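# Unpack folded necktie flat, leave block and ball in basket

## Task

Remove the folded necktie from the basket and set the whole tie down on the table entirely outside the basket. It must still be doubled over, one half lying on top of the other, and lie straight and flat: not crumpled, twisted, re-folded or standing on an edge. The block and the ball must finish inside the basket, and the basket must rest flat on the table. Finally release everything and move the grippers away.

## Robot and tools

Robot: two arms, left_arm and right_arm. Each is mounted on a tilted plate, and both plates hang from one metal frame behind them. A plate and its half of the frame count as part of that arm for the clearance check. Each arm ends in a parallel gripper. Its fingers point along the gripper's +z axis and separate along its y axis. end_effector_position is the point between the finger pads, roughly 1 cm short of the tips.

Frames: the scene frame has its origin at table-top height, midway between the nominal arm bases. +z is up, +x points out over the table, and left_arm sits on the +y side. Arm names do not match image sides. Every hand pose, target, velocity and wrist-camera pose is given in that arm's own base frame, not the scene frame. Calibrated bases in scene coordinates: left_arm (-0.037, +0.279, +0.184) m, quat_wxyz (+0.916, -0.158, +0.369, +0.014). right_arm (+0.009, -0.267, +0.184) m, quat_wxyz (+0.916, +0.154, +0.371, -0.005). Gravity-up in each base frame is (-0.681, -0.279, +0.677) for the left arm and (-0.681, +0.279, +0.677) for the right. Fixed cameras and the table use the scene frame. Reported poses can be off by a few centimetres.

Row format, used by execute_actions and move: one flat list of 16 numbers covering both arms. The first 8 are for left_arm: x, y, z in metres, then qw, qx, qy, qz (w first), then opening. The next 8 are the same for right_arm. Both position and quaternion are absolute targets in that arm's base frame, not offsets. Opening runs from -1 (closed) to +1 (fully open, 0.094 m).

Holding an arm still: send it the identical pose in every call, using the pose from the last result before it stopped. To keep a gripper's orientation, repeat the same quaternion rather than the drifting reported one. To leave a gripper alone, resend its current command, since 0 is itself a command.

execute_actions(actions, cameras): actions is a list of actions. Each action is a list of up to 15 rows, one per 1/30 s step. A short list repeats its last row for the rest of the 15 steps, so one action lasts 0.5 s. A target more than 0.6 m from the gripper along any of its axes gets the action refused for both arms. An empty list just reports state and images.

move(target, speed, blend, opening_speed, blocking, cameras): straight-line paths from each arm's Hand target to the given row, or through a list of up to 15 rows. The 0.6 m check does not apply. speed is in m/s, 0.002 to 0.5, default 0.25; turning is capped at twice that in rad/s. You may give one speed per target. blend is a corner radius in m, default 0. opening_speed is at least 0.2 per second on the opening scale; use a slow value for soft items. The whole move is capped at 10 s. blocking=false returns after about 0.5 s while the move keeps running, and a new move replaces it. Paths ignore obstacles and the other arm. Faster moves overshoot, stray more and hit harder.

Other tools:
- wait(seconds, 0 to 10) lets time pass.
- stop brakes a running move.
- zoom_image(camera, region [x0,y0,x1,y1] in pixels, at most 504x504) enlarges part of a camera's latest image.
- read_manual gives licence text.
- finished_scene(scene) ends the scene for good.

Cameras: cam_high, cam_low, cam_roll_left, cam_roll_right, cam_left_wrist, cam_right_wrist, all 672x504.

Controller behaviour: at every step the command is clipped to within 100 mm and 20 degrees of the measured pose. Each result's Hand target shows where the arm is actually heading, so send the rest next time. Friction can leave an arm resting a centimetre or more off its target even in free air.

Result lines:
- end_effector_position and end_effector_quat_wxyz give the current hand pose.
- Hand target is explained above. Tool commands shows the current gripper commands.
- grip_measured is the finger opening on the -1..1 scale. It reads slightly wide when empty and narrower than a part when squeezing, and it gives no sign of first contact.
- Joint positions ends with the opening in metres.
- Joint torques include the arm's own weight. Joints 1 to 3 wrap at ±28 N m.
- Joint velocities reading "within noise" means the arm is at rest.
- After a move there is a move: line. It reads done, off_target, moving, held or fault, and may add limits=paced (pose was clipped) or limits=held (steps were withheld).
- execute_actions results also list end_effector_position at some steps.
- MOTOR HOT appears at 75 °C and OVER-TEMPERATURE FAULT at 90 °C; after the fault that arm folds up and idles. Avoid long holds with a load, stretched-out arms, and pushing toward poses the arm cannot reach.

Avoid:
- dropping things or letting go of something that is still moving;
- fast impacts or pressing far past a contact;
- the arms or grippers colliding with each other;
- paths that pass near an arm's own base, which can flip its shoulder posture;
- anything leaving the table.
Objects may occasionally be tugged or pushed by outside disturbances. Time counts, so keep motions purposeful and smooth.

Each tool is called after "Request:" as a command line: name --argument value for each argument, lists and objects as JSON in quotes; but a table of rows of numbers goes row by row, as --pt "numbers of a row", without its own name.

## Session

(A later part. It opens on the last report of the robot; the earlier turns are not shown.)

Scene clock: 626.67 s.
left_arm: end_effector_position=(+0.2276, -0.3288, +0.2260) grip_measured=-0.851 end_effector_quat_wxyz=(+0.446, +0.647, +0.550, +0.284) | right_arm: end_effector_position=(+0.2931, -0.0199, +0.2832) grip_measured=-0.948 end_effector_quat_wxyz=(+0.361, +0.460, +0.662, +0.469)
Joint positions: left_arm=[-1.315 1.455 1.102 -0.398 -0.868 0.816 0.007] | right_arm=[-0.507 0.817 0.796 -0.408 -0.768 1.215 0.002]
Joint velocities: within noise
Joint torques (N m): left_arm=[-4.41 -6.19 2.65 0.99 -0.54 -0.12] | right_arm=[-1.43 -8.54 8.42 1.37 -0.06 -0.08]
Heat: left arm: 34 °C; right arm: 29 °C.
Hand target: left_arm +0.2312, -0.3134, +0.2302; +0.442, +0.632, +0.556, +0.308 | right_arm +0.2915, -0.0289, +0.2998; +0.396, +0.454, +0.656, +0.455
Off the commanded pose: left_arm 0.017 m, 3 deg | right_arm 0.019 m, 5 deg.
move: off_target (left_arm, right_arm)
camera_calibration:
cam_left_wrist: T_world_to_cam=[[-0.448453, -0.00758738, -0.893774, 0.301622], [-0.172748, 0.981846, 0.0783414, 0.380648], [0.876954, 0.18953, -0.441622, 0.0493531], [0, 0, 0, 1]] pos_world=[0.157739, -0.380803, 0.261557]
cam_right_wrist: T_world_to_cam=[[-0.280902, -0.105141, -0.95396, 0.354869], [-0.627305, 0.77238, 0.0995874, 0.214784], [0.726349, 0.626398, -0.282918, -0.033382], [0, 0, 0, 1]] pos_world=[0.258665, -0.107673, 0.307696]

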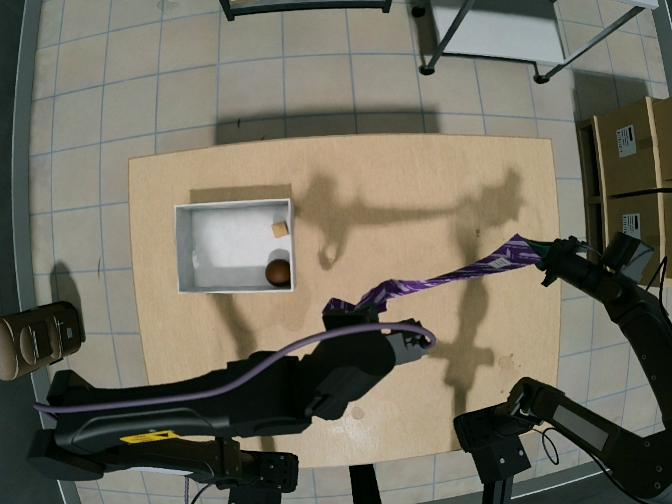

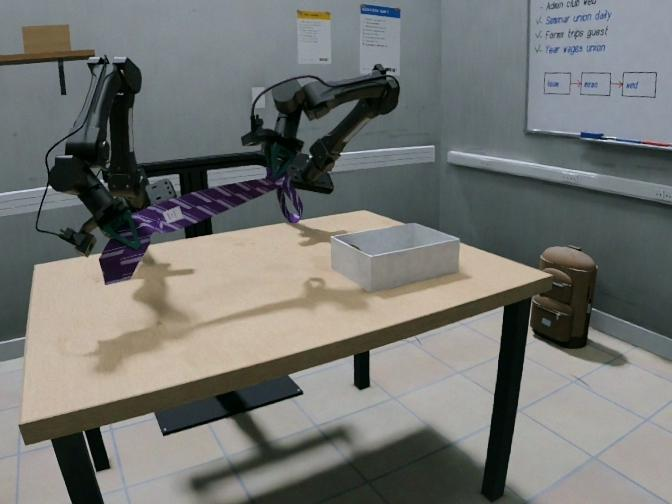

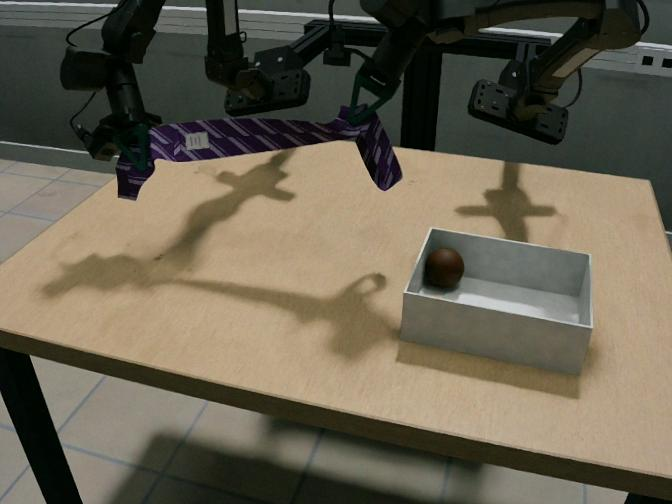

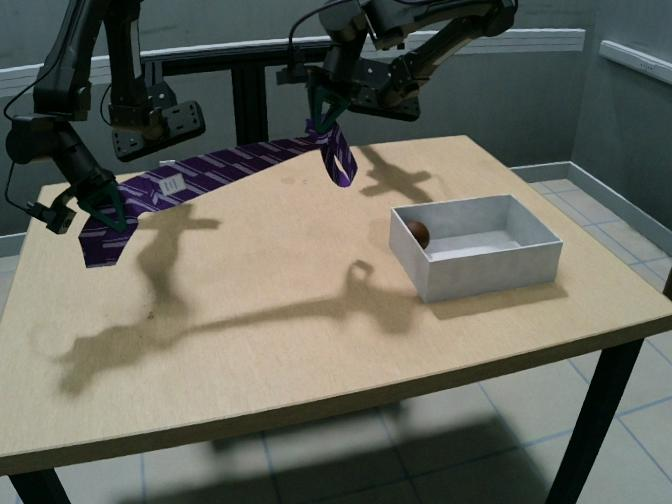

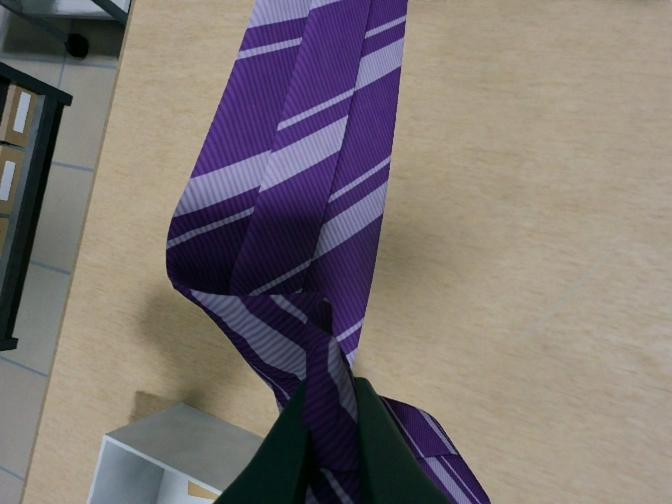

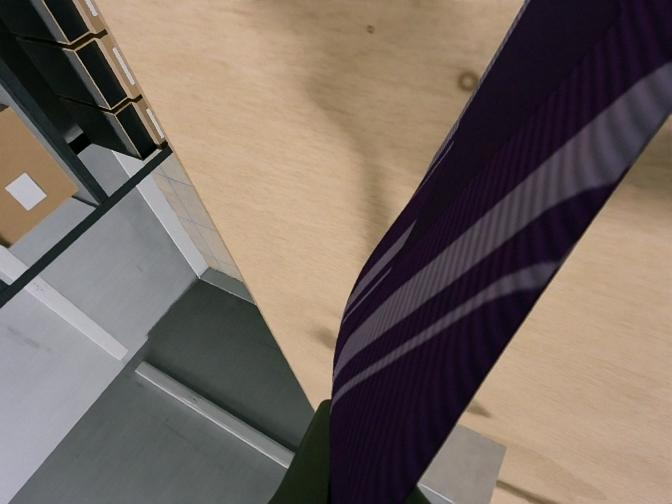

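Request:
move --target '[0.3222,-0.2326,0.1037,0.3337,0.5108,0.5953,0.5234,-1,0.3319,-0.0543,0.2319,0.5506,0.4053,0.6449,0.3407,-1]' --speed 0.1

Scene clock: 631.73 s.
left_arm: end_effector_position=(+0.3207, -0.2626, +0.1053) grip_measured=-0.851 end_effector_quat_wxyz=(+0.368, +0.533, +0.597, +0.473) | right_arm: end_effector_position=(+0.3277, -0.0382, +0.2255) grip_measured=-0.948 end_effector_quat_wxyz=(+0.518, +0.400, +0.661, +0.366)
Joint positions: left_arm=[-1.094 1.848 0.882 0.18 -1.163 0.895 0.007] | right_arm=[-0.325 0.839 0.44 0.187 -0.388 1.078 0.002]
Joint velocities: within noise
Joint torques (N m): left_arm=[-4.45 -6.08 0.87 0.65 -1.22 -0.06] | right_arm=[-0.73 -4.94 4.38 2.38 0.37 -0.13]
Heat: left arm: 33 °C; right arm: 29 °C.
Hand target: left_arm +0.3220, -0.2345, +0.1044; +0.335, +0.512, +0.594, +0.523 | right_arm +0.3305, -0.0539, +0.2321; +0.549, +0.406, +0.646, +0.341
Off the commanded pose: left_arm 0.030 m, 7 deg | right_arm 0.018 m, 5 deg.
move: off_target (left_arm, right_arm)
camera_calibration:
cam_left_wrist: T_world_to_cam=[[-0.276029, 0.0151787, -0.96103, 0.193842], [-0.563778, 0.807243, 0.174679, 0.410567], [0.778436, 0.590024, -0.214265, 0.0146255], [0, 0, 0, 1]] pos_world=[0.27359, -0.342999, 0.117705]
cam_right_wrist: T_world_to_cam=[[-0.154782, -0.380887, -0.911574, 0.246153], [-0.495413, 0.828223, -0.261941, 0.296794], [0.854756, 0.411062, -0.316891, -0.10601], [0, 0, 0, 1]] pos_world=[0.275748, -0.108479, 0.268536]

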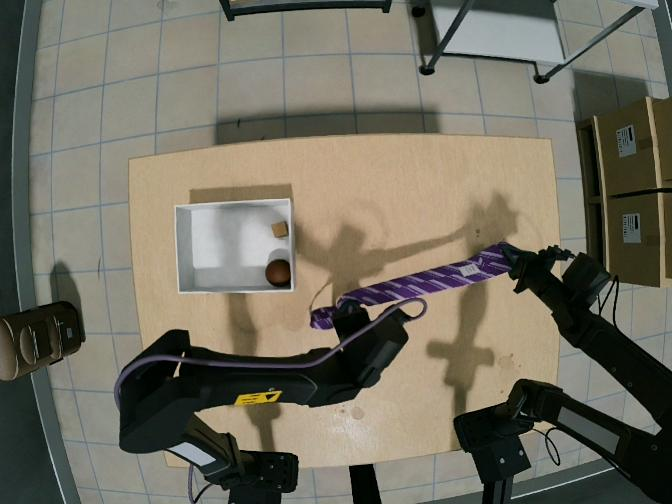

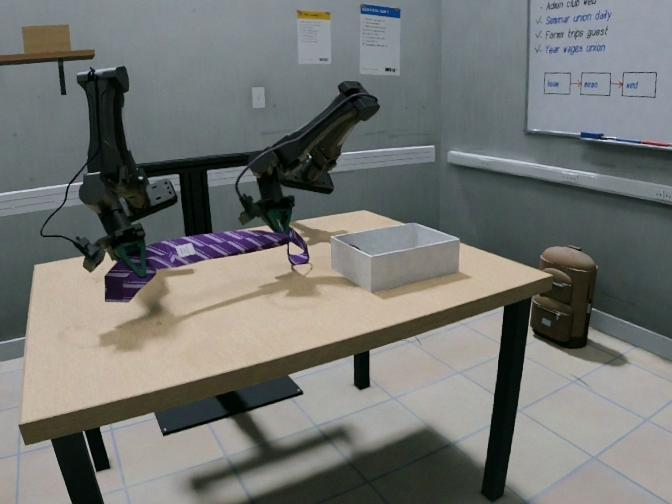

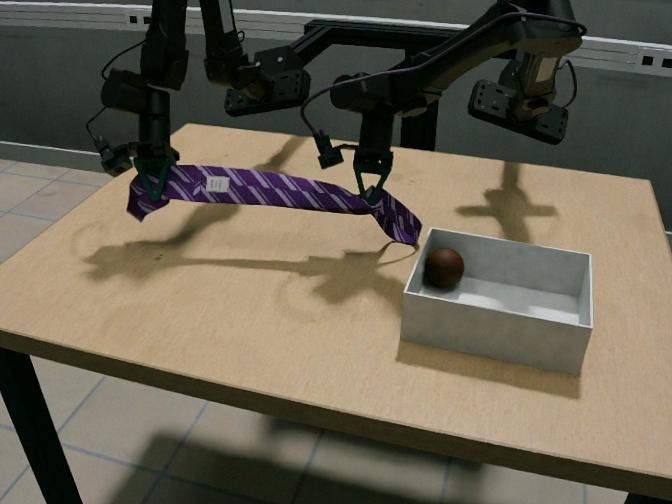

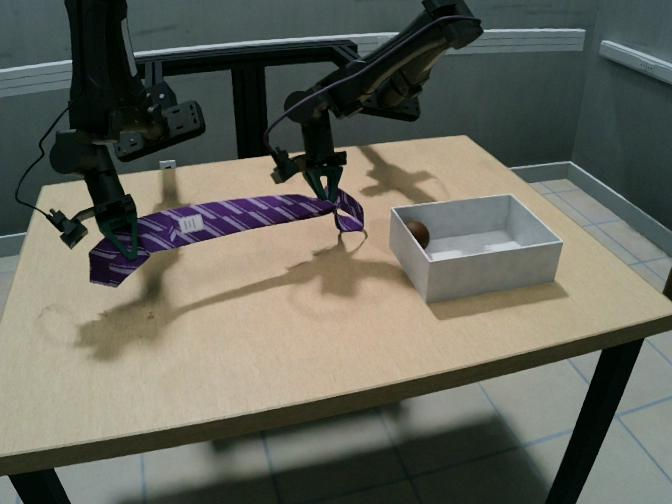

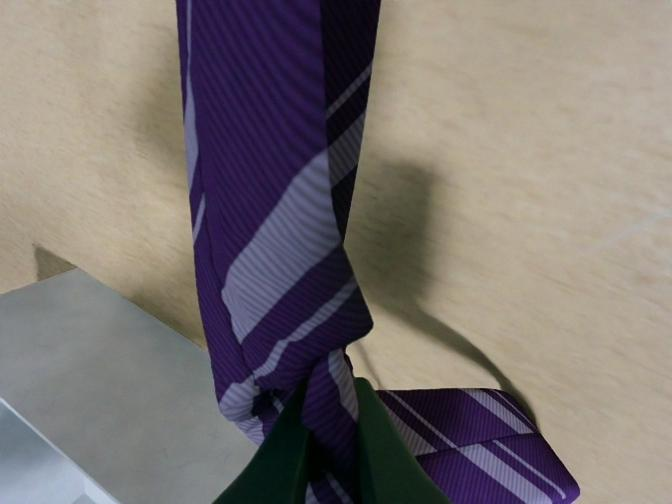

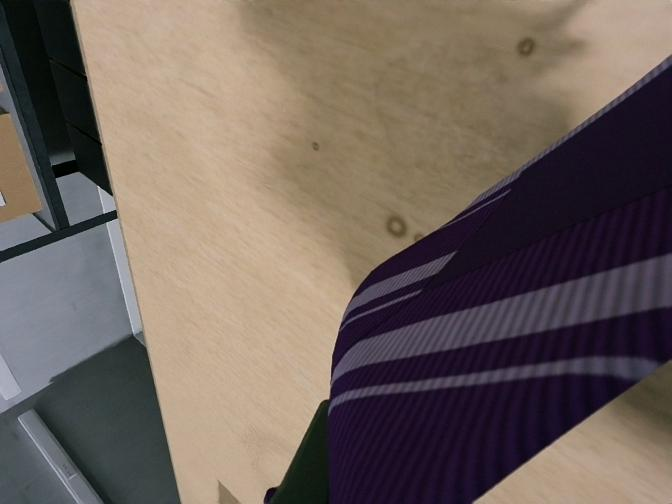

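Request:
execute_actions --actions '[]'

Scene clock: 643.97 s.
left_arm: end_effector_position=(+0.3208, -0.2626, +0.1054) grip_measured=-0.851 end_effector_quat_wxyz=(+0.369, +0.533, +0.597, +0.473) | right_arm: end_effector_position=(+0.3277, -0.0381, +0.2256) grip_measured=-0.948 end_effector_quat_wxyz=(+0.518, +0.400, +0.661, +0.366)
Joint positions: left_arm=[-1.094 1.848 0.882 0.18 -1.163 0.895 0.007] | right_arm=[-0.325 0.839 0.44 0.187 -0.388 1.078 0.002]
Joint velocities: within noise
Joint torques (N m): left_arm=[-4.46 -6.08 0.85 0.68 -1.23 -0.07] | right_arm=[-0.65 -4.93 4.33 2.4 0.38 -0.13]
Heat: left arm: 33 °C; right arm: 31 °C.
Hand target: left_arm +0.3220, -0.2345, +0.1044; +0.335, +0.512, +0.594, +0.522 | right_arm +0.3305, -0.0538, +0.2321; +0.549, +0.406, +0.646, +0.341
Tool commands: left_gripper/opening=-1.0 right_gripper/opening=-1.0
Off the commanded pose: left_arm 0.030 m, 7 deg | right_arm 0.018 m, 5 deg.
camera_calibration:
cam_left_wrist: T_world_to_cam=[[-0.275754, 0.0149028, -0.961113, 0.193774], [-0.563741, 0.807359, 0.174262, 0.41069], [0.77856, 0.589872, -0.214231, 0.0145714], [0, 0, 0, 1]] pos_world=[0.273612, -0.343058, 0.117793]
cam_right_wrist: T_world_to_cam=[[-0.154255, -0.381409, -0.911445, 0.246062], [-0.495688, 0.827867, -0.262543, 0.296947], [0.854692, 0.411294, -0.316762, -0.106057], [0, 0, 0, 1]] pos_world=[0.275796, -0.108362, 0.268638]

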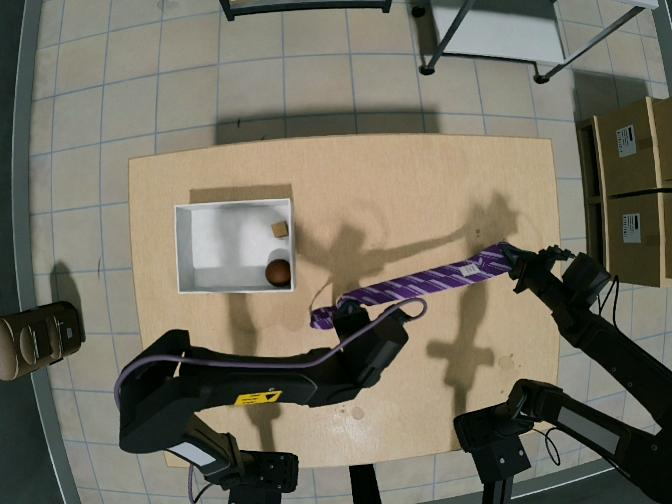

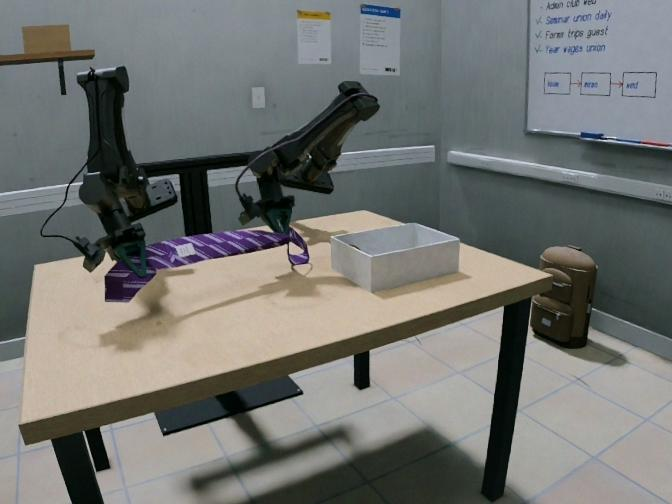

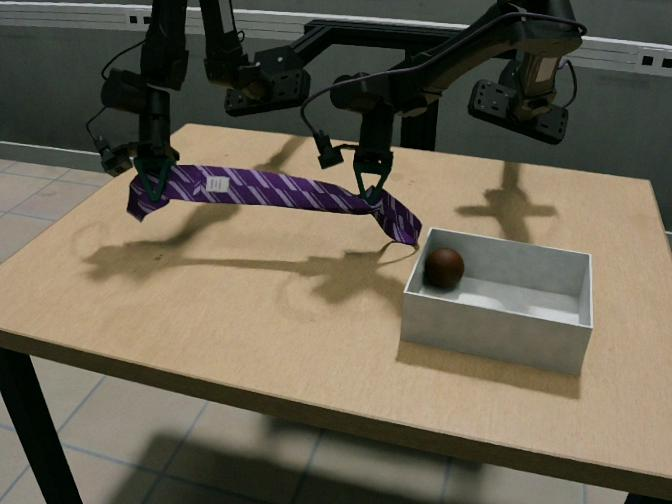

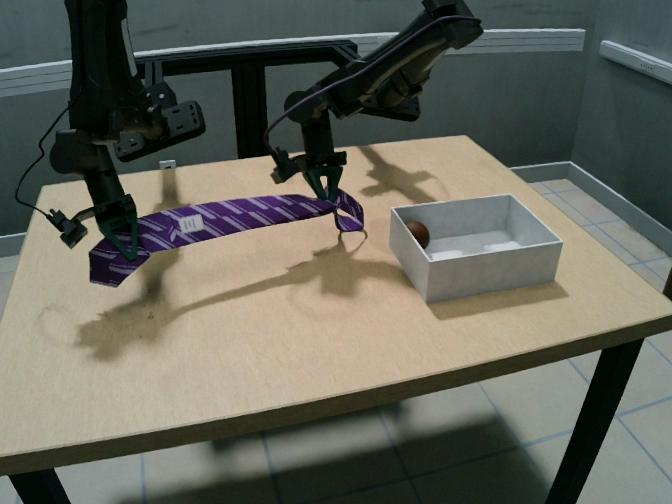

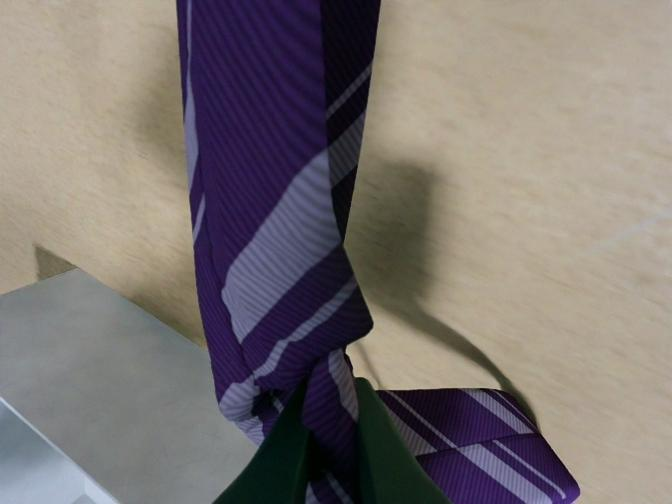

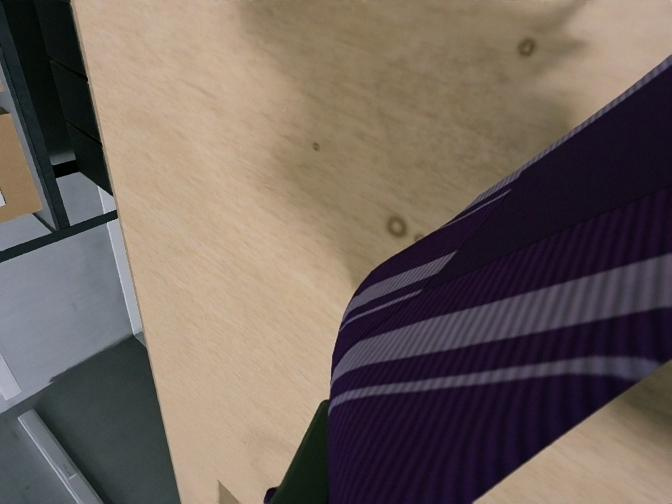

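Request:
move --pt "0.3432 -0.2154 0.0728 0.3337 0.5108 0.5953 0.5234 -1 0.3520 -0.0338 0.1847 0.5506 0.4053 0.6449 0.3407 -1" --pt "0.3567 -0.1870 0.0537 0.3337 0.5108 0.5953 0.5234 -1 0.3674 -0.0282 0.1567 0.5506 0.4053 0.6449 0.3407 -1" --blend '[0.02,0]' --speed 0.1

Scene clock: 664.70 s.
left_arm: end_effector_position=(+0.3586, -0.2074, +0.0604) grip_measured=-0.851 end_effector_quat_wxyz=(+0.362, +0.523, +0.590, +0.498) | right_arm: end_effector_position=(+0.3651, -0.0174, +0.1538) grip_measured=-0.948 end_effector_quat_wxyz=(+0.534, +0.393, +0.660, +0.353)
Joint positions: left_arm=[-0.915 1.989 0.682 0.775 -1.073 1.192 0.007] | right_arm=[-0.139 1.248 0.268 0.795 -0.183 1.086 0.002]
Joint velocities: within noise
Joint torques (N m): left_arm=[-4.6 -5.68 -0.05 1.03 -0.74 -0.05] | right_arm=[0.4 -5.16 1.29 2.3 0.24 0.11]
Heat: left arm: 32 °C; right arm: 32 °C.
Hand target: left_arm +0.3565, -0.1877, +0.0541; +0.334, +0.511, +0.595, +0.523 | right_arm +0.3669, -0.0281, +0.1567; +0.550, +0.406, +0.646, +0.341
Off the commanded pose: left_arm 0.022 m, 5 deg | right_arm 0.011 m, 3 deg.
move: off_target (left_arm, right_arm); blend cut to 0.0184 m at target 1
camera_calibration:
cam_left_wrist: T_world_to_cam=[[-0.2444, 0.0425196, -0.968742, 0.155032], [-0.593555, 0.783446, 0.184132, 0.400394], [0.766786, 0.620004, -0.166237, -0.0494982], [0, 0, 0, 1]] pos_world=[0.313501, -0.28959, 0.0682322]
cam_right_wrist: T_world_to_cam=[[-0.14611, -0.412512, -0.899158, 0.188925], [-0.476937, 0.82568, -0.301302, 0.278594], [0.866708, 0.384819, -0.317382, -0.174027], [0, 0, 0, 1]] pos_world=[0.311306, -0.0851265, 0.198581]

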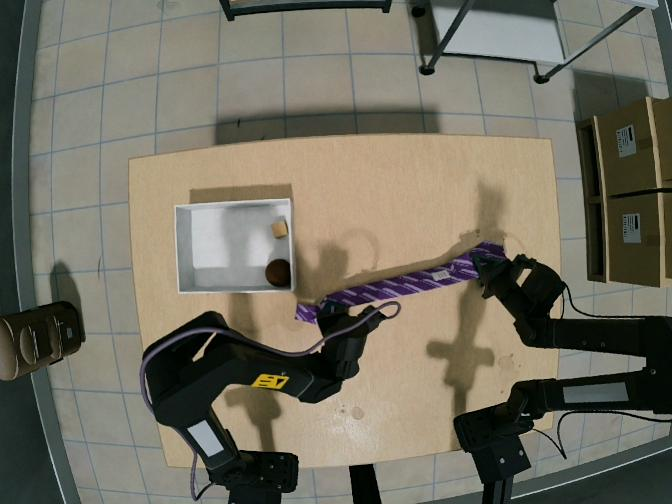

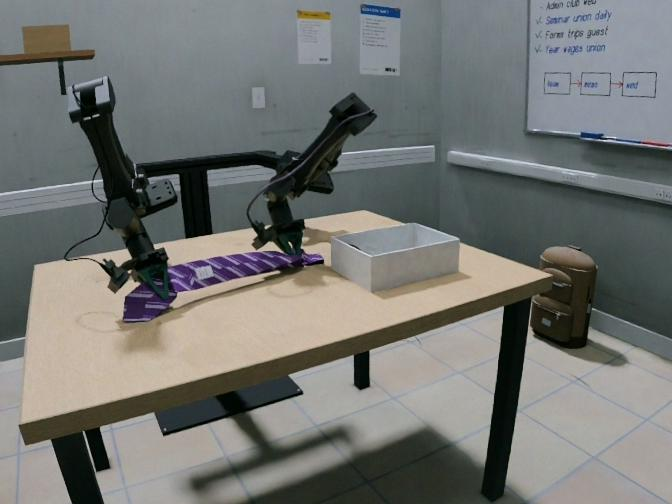

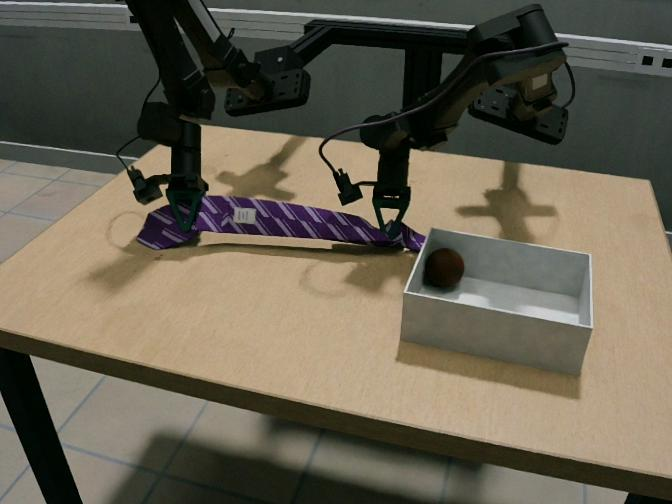

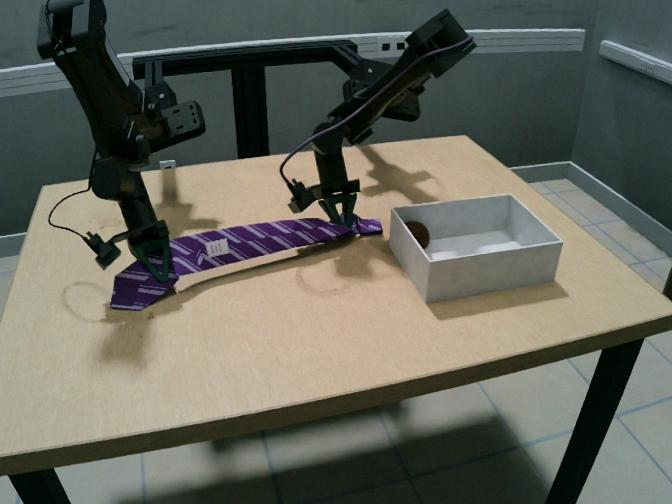

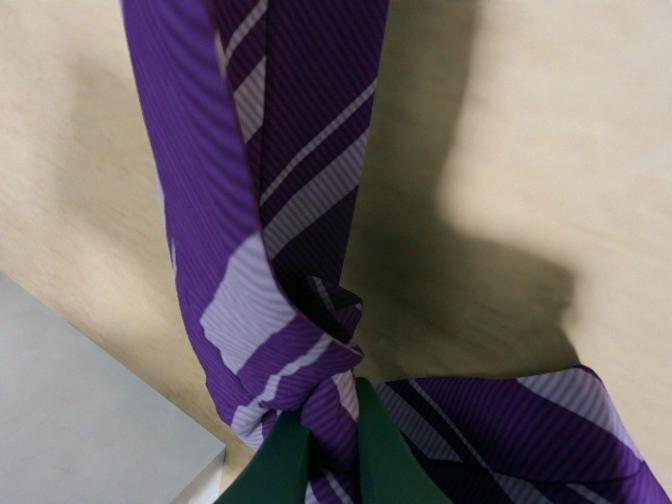

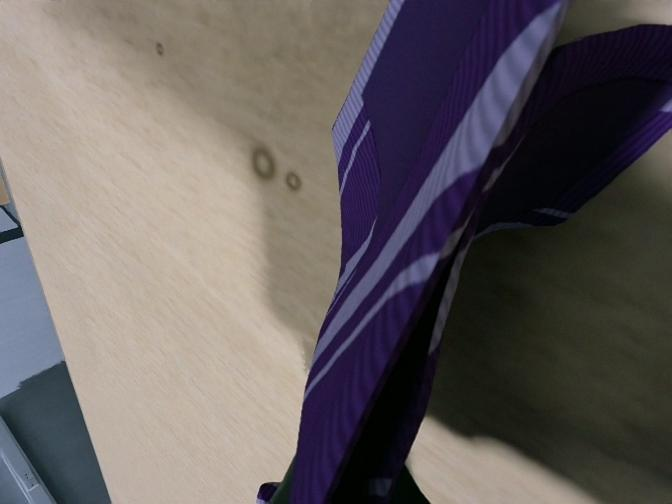

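Request:
zoom_image --camera "cam_roll_right" --region '[60, 180, 420, 340]'

Request:
zoom_image --camera "cam_low" --region '[80, 220, 380, 340]'

Request:
zoom_image --camera "cam_high" --region '[270, 220, 530, 350]'

Scaled by 1.400 from the camera's 672x504 image, which has a finer 960x720 frame.

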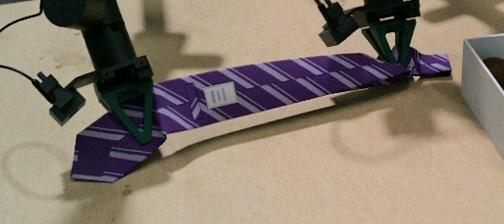

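Scaled by 1.680 from the camera's 672x504 image, which has a finer 960x720 frame.

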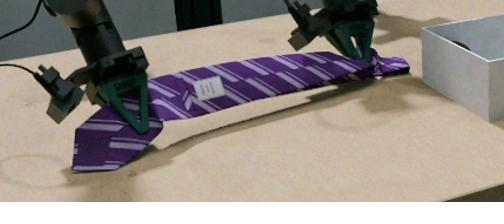

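Scaled by 1.938 from the camera's 672x504 image, which has a finer 960x720 frame.

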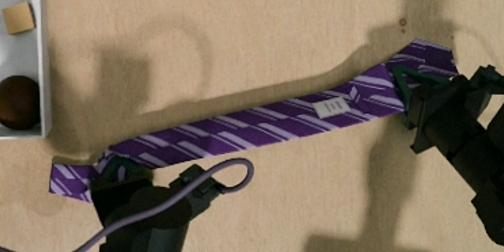

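Request:
move --target '[0.3635,-0.1842,0.0469,0.3337,0.5108,0.5953,0.5234,-1,0.3742,-0.0310,0.1499,0.5506,0.4053,0.6449,0.3407,-1]' --speed 0.05

Request:
zoom_image --camera "cam_low" --region '[80, 220, 380, 340]'

Scene clock: 675.33 s.
left_arm: end_effector_position=(+0.3643, -0.2039, +0.0533) grip_measured=-0.851 end_effector_quat_wxyz=(+0.360, +0.522, +0.589, +0.501) | right_arm: end_effector_position=(+0.3706, -0.0181, +0.1454) grip_measured=-0.948 end_effector_quat_wxyz=(+0.533, +0.393, +0.661, +0.352)
Joint positions: left_arm=[-0.895 2.027 0.682 0.834 -1.06 1.219 0.007] | right_arm=[-0.139 1.322 0.268 0.867 -0.183 1.086 0.002]
Joint velocities: within noise
Joint torques (N m): left_arm=[-4.45 -5.79 -0.01 1.09 -0.66 -0.03] | right_arm=[-0.32 -5.14 1.51 2.23 0.17 0.08]
Heat: left arm: 32 °C; right arm: 32 °C.
Hand target: left_arm +0.3632, -0.1848, +0.0472; +0.334, +0.511, +0.595, +0.523 | right_arm +0.3736, -0.0309, +0.1498; +0.550, +0.406, +0.646, +0.341
Off the commanded pose: left_arm 0.021 m, 4 deg | right_arm 0.014 m, 3 deg.
move: off_target (left_arm, right_arm)
camera_calibration:
cam_left_wrist: T_world_to_cam=[[-0.242647, 0.0472254, -0.968964, 0.149787], [-0.595835, 0.780967, 0.187271, 0.402527], [0.765574, 0.622784, -0.161361, -0.0564859], [0, 0, 0, 1]] pos_world=[0.319429, -0.286256, 0.0606416]
cam_right_wrist: T_world_to_cam=[[-0.148148, -0.412227, -0.898956, 0.182593], [-0.477619, 0.825776, -0.299958, 0.279398], [0.865987, 0.38492, -0.319224, -0.180648], [0, 0, 0, 1]] pos_world=[0.316935, -0.0859152, 0.190284]

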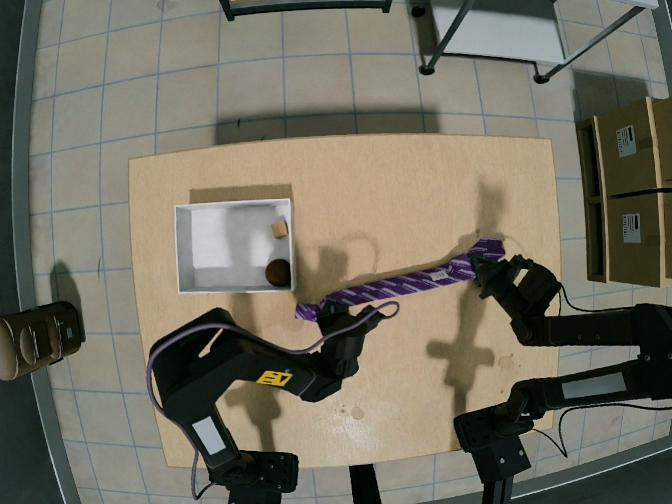

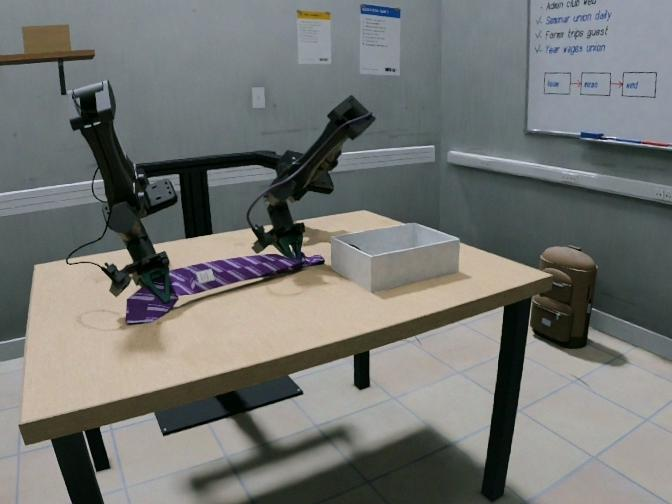

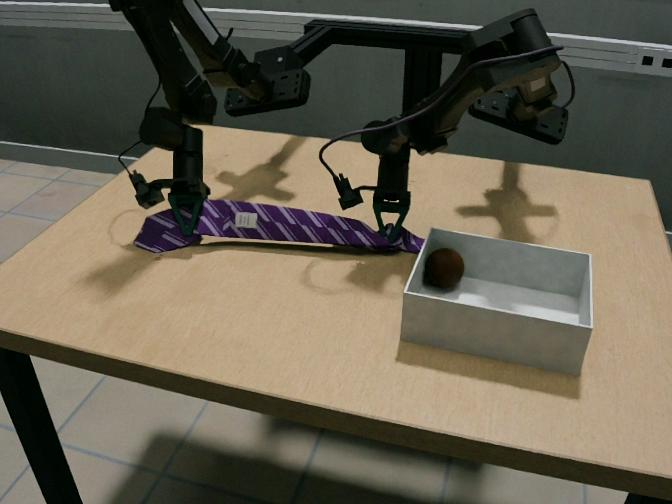

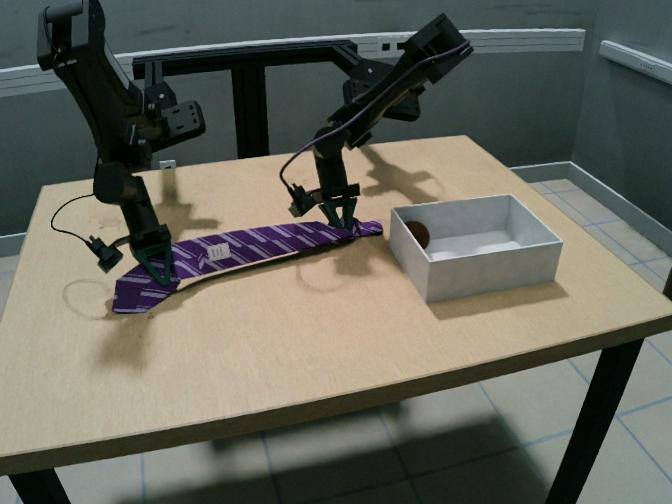

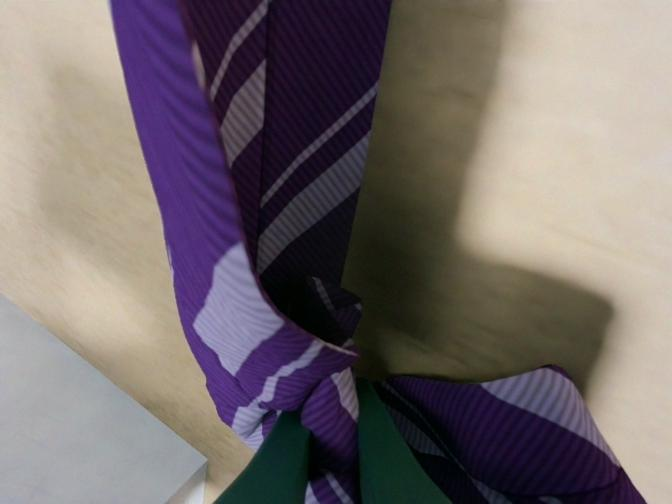

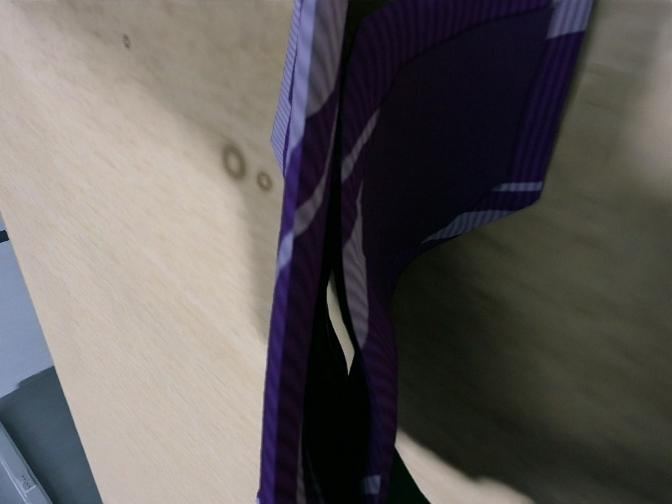

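Scaled by 1.680 from the camera's 672x504 image, which has a finer 960x720 frame.

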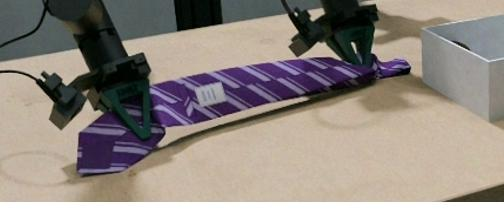

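Request:
zoom_image --camera "cam_high" --region '[440, 220, 540, 300]'

Request:
zoom_image --camera "cam_roll_left" --region '[110, 180, 270, 270]'

Scaled by 5.040 from the camera's 672x504 image, which has a finer 960x720 frame.

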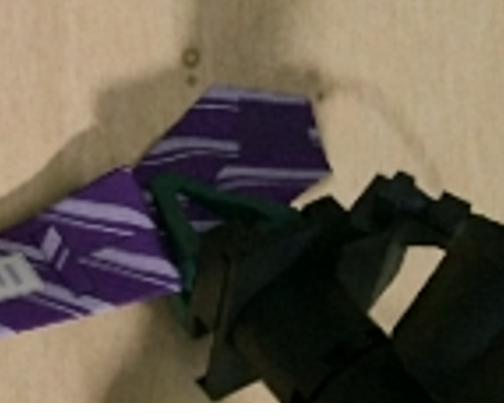

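Scaled by 3.150 from the camera's 672x504 image, which has a finer 960x720 frame.

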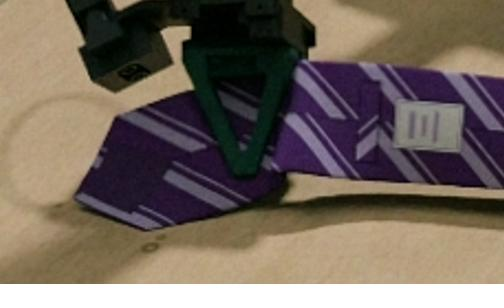

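Request:
move --target '[0.3635,-0.1842,0.0469,0.3337,0.5108,0.5953,0.5234,-1,0.3742,-0.0310,0.1499,0.5506,0.4053,0.6449,0.3407,-0.6]' --opening_speed 0.8

Request:
zoom_image --camera "cam_roll_left" --region '[110, 180, 270, 270]'

Request:
zoom_image --camera "cam_roll_right" --region '[60, 180, 420, 340]'

Scene clock: 681.00 s.
left_arm: end_effector_position=(+0.3653, -0.1916, +0.0554) grip_measured=-0.851 end_effector_quat_wxyz=(+0.348, +0.508, +0.595, +0.517) | right_arm: end_effector_position=(+0.3718, -0.0274, +0.1529) grip_measured=-0.601 end_effector_quat_wxyz=(+0.552, +0.398, +0.646, +0.345)
Joint positions: left_arm=[-0.881 2.027 0.678 0.835 -1.101 1.219 0.007] | right_arm=[-0.149 1.322 0.268 0.899 -0.153 1.086 0.019]
Joint velocities: within noise
Joint torques (N m): left_arm=[-5.24 -5.74 0.18 1.05 -0.24 -0.03] | right_arm=[0.53 -4.94 1.58 1.97 -0.08 0.09]
Heat: left arm: 32 °C; right arm: 33 °C.
Hand target: left_arm +0.3634, -0.1842, +0.0471; +0.334, +0.511, +0.595, +0.523 | right_arm +0.3740, -0.0310, +0.1499; +0.551, +0.405, +0.645, +0.341
Off the commanded pose: left_arm 0.011 m, 2 deg | right_arm 0.005 m, 1 deg.
move: off_target (left_arm)
camera_calibration:
cam_left_wrist: T_world_to_cam=[[-0.232296, 0.050774, -0.971319, 0.148539], [-0.635414, 0.748158, 0.191071, 0.401042], [0.736402, 0.661575, -0.141531, -0.0475572], [0, 0, 0, 1]] pos_world=[0.324354, -0.276122, 0.0609207]
cam_right_wrist: T_world_to_cam=[[-0.13702, -0.415185, -0.899359, 0.181538], [-0.435078, 0.840883, -0.321905, 0.277873], [0.889906, 0.347184, -0.295856, -0.189203], [0, 0, 0, 1]] pos_world=[0.314143, -0.0925989, 0.19674]

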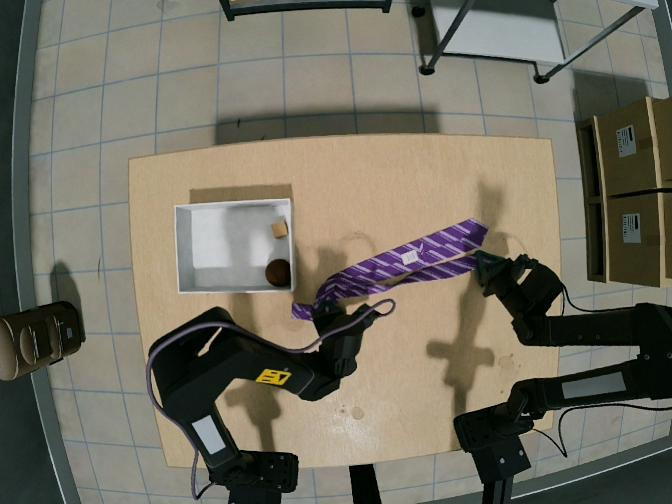

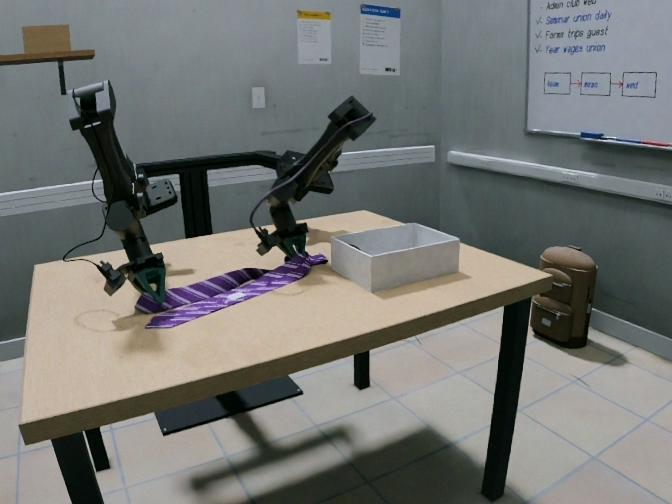

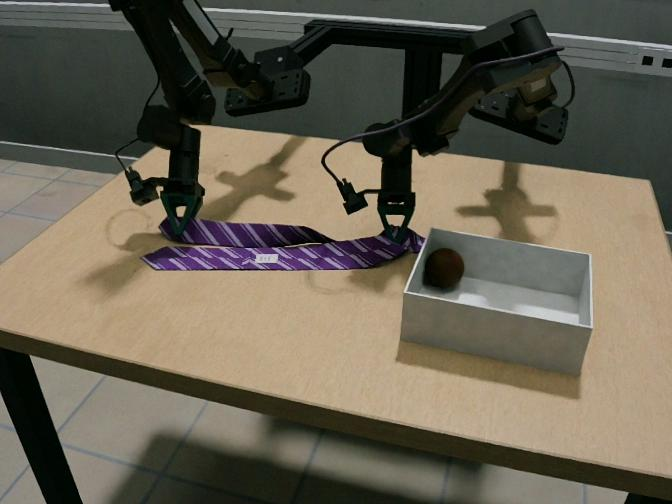

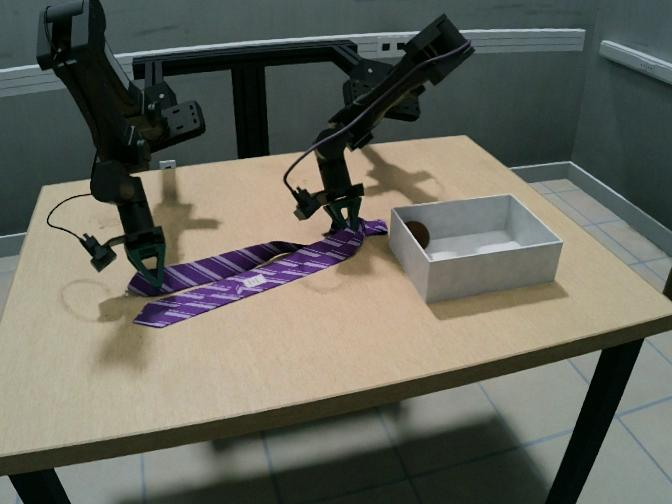

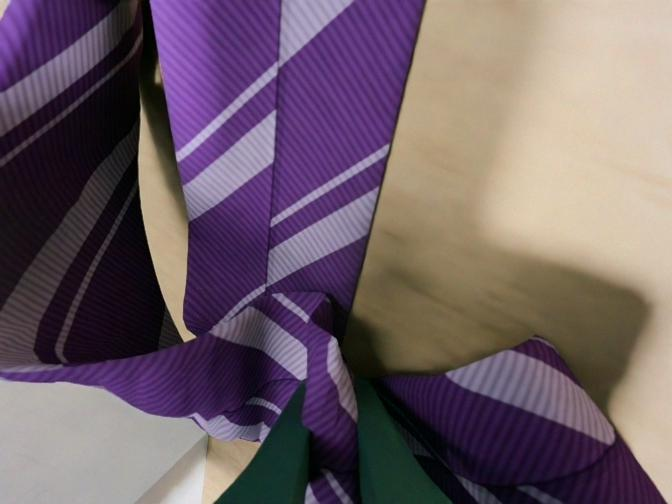

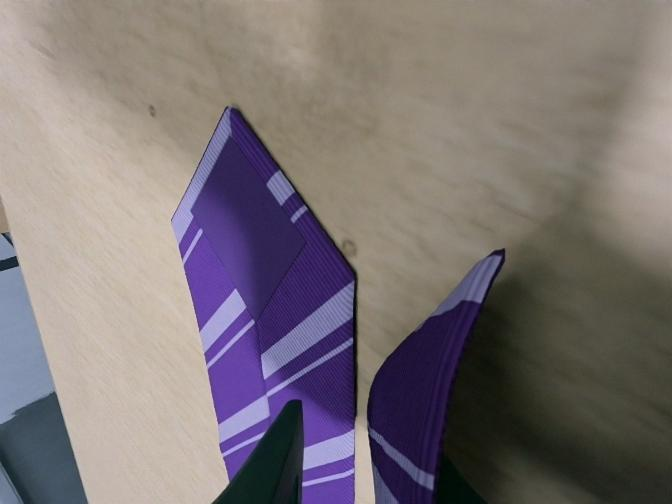

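Scaled by 3.150 from the camera's 672x504 image, which has a finer 960x720 frame.

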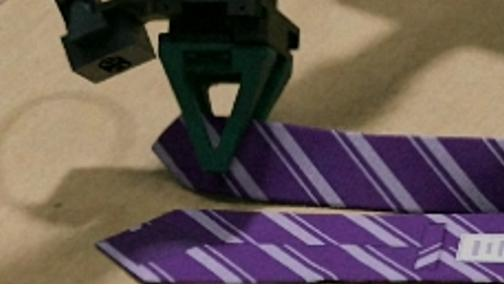

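Scaled by 1.400 from the camera's 672x504 image, which has a finer 960x720 frame.

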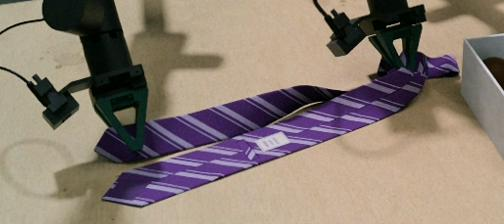

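Request:
move --target '[0.3635,-0.1842,0.0469,0.3337,0.5108,0.5953,0.5234,-1,0.3742,-0.0310,0.1499,0.5506,0.4053,0.6449,0.3407,-1]' --opening_speed 0.8 --cameras '["cam_right_wrist","cam_low"]'

Scene clock: 692.73 s.
left_arm: end_effector_position=(+0.3653, -0.1916, +0.0555) grip_measured=-0.851 end_effector_quat_wxyz=(+0.348, +0.507, +0.595, +0.518) | right_arm: end_effector_position=(+0.3719, -0.0275, +0.1531) grip_measured=-0.983 end_effector_quat_wxyz=(+0.552, +0.398, +0.646, +0.345)
Joint positions: left_arm=[-0.881 2.027 0.678 0.836 -1.101 1.219 0.007] | right_arm=[-0.149 1.322 0.268 0.9 -0.153 1.086 0.001]
Joint velocities: within noise
Joint torques (N m): left_arm=[-5.26 -5.75 0.18 1.06 -0.22 -0.03] | right_arm=[0.55 -4.97 1.65 1.95 -0.1 0.09]
Heat: left arm: 32 °C; right arm: 33 °C.
Hand target: left_arm +0.3634, -0.1843, +0.0471; +0.334, +0.511, +0.595, +0.523 | right_arm +0.3740, -0.0310, +0.1498; +0.551, +0.405, +0.645, +0.341
Off the commanded pose: left_arm 0.011 m, 2 deg | right_arm 0.005 m, 1 deg.
move: off_target (left_arm)
camera_calibration:
cam_right_wrist: T_world_to_cam=[[-0.136506, -0.415289, -0.89939, 0.181489], [-0.43452, 0.840992, -0.322374, 0.277874], [0.890257, 0.346797, -0.295252, -0.189382], [0, 0, 0, 1]] pos_world=[0.314115, -0.0926419, 0.196893]
Images, in order (width x height): cam_low 672x504, cam_right_wrist 672x504.

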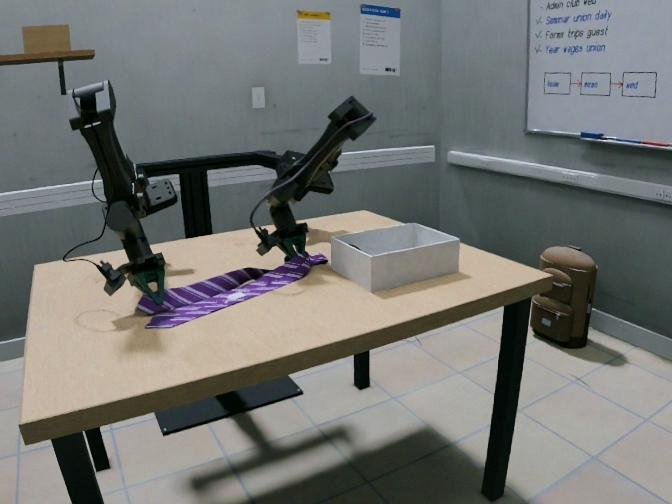

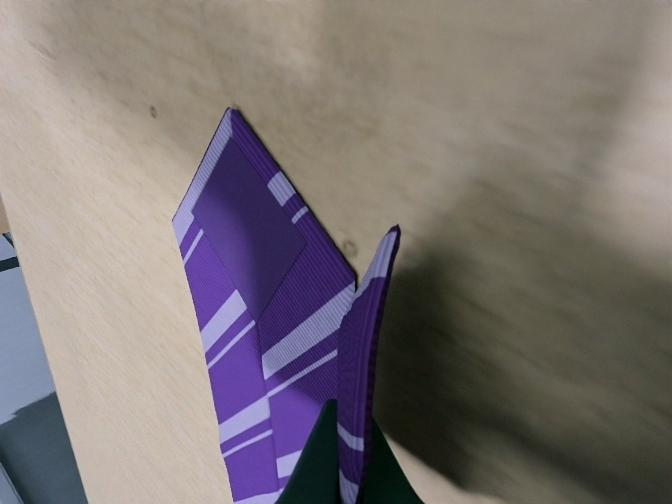

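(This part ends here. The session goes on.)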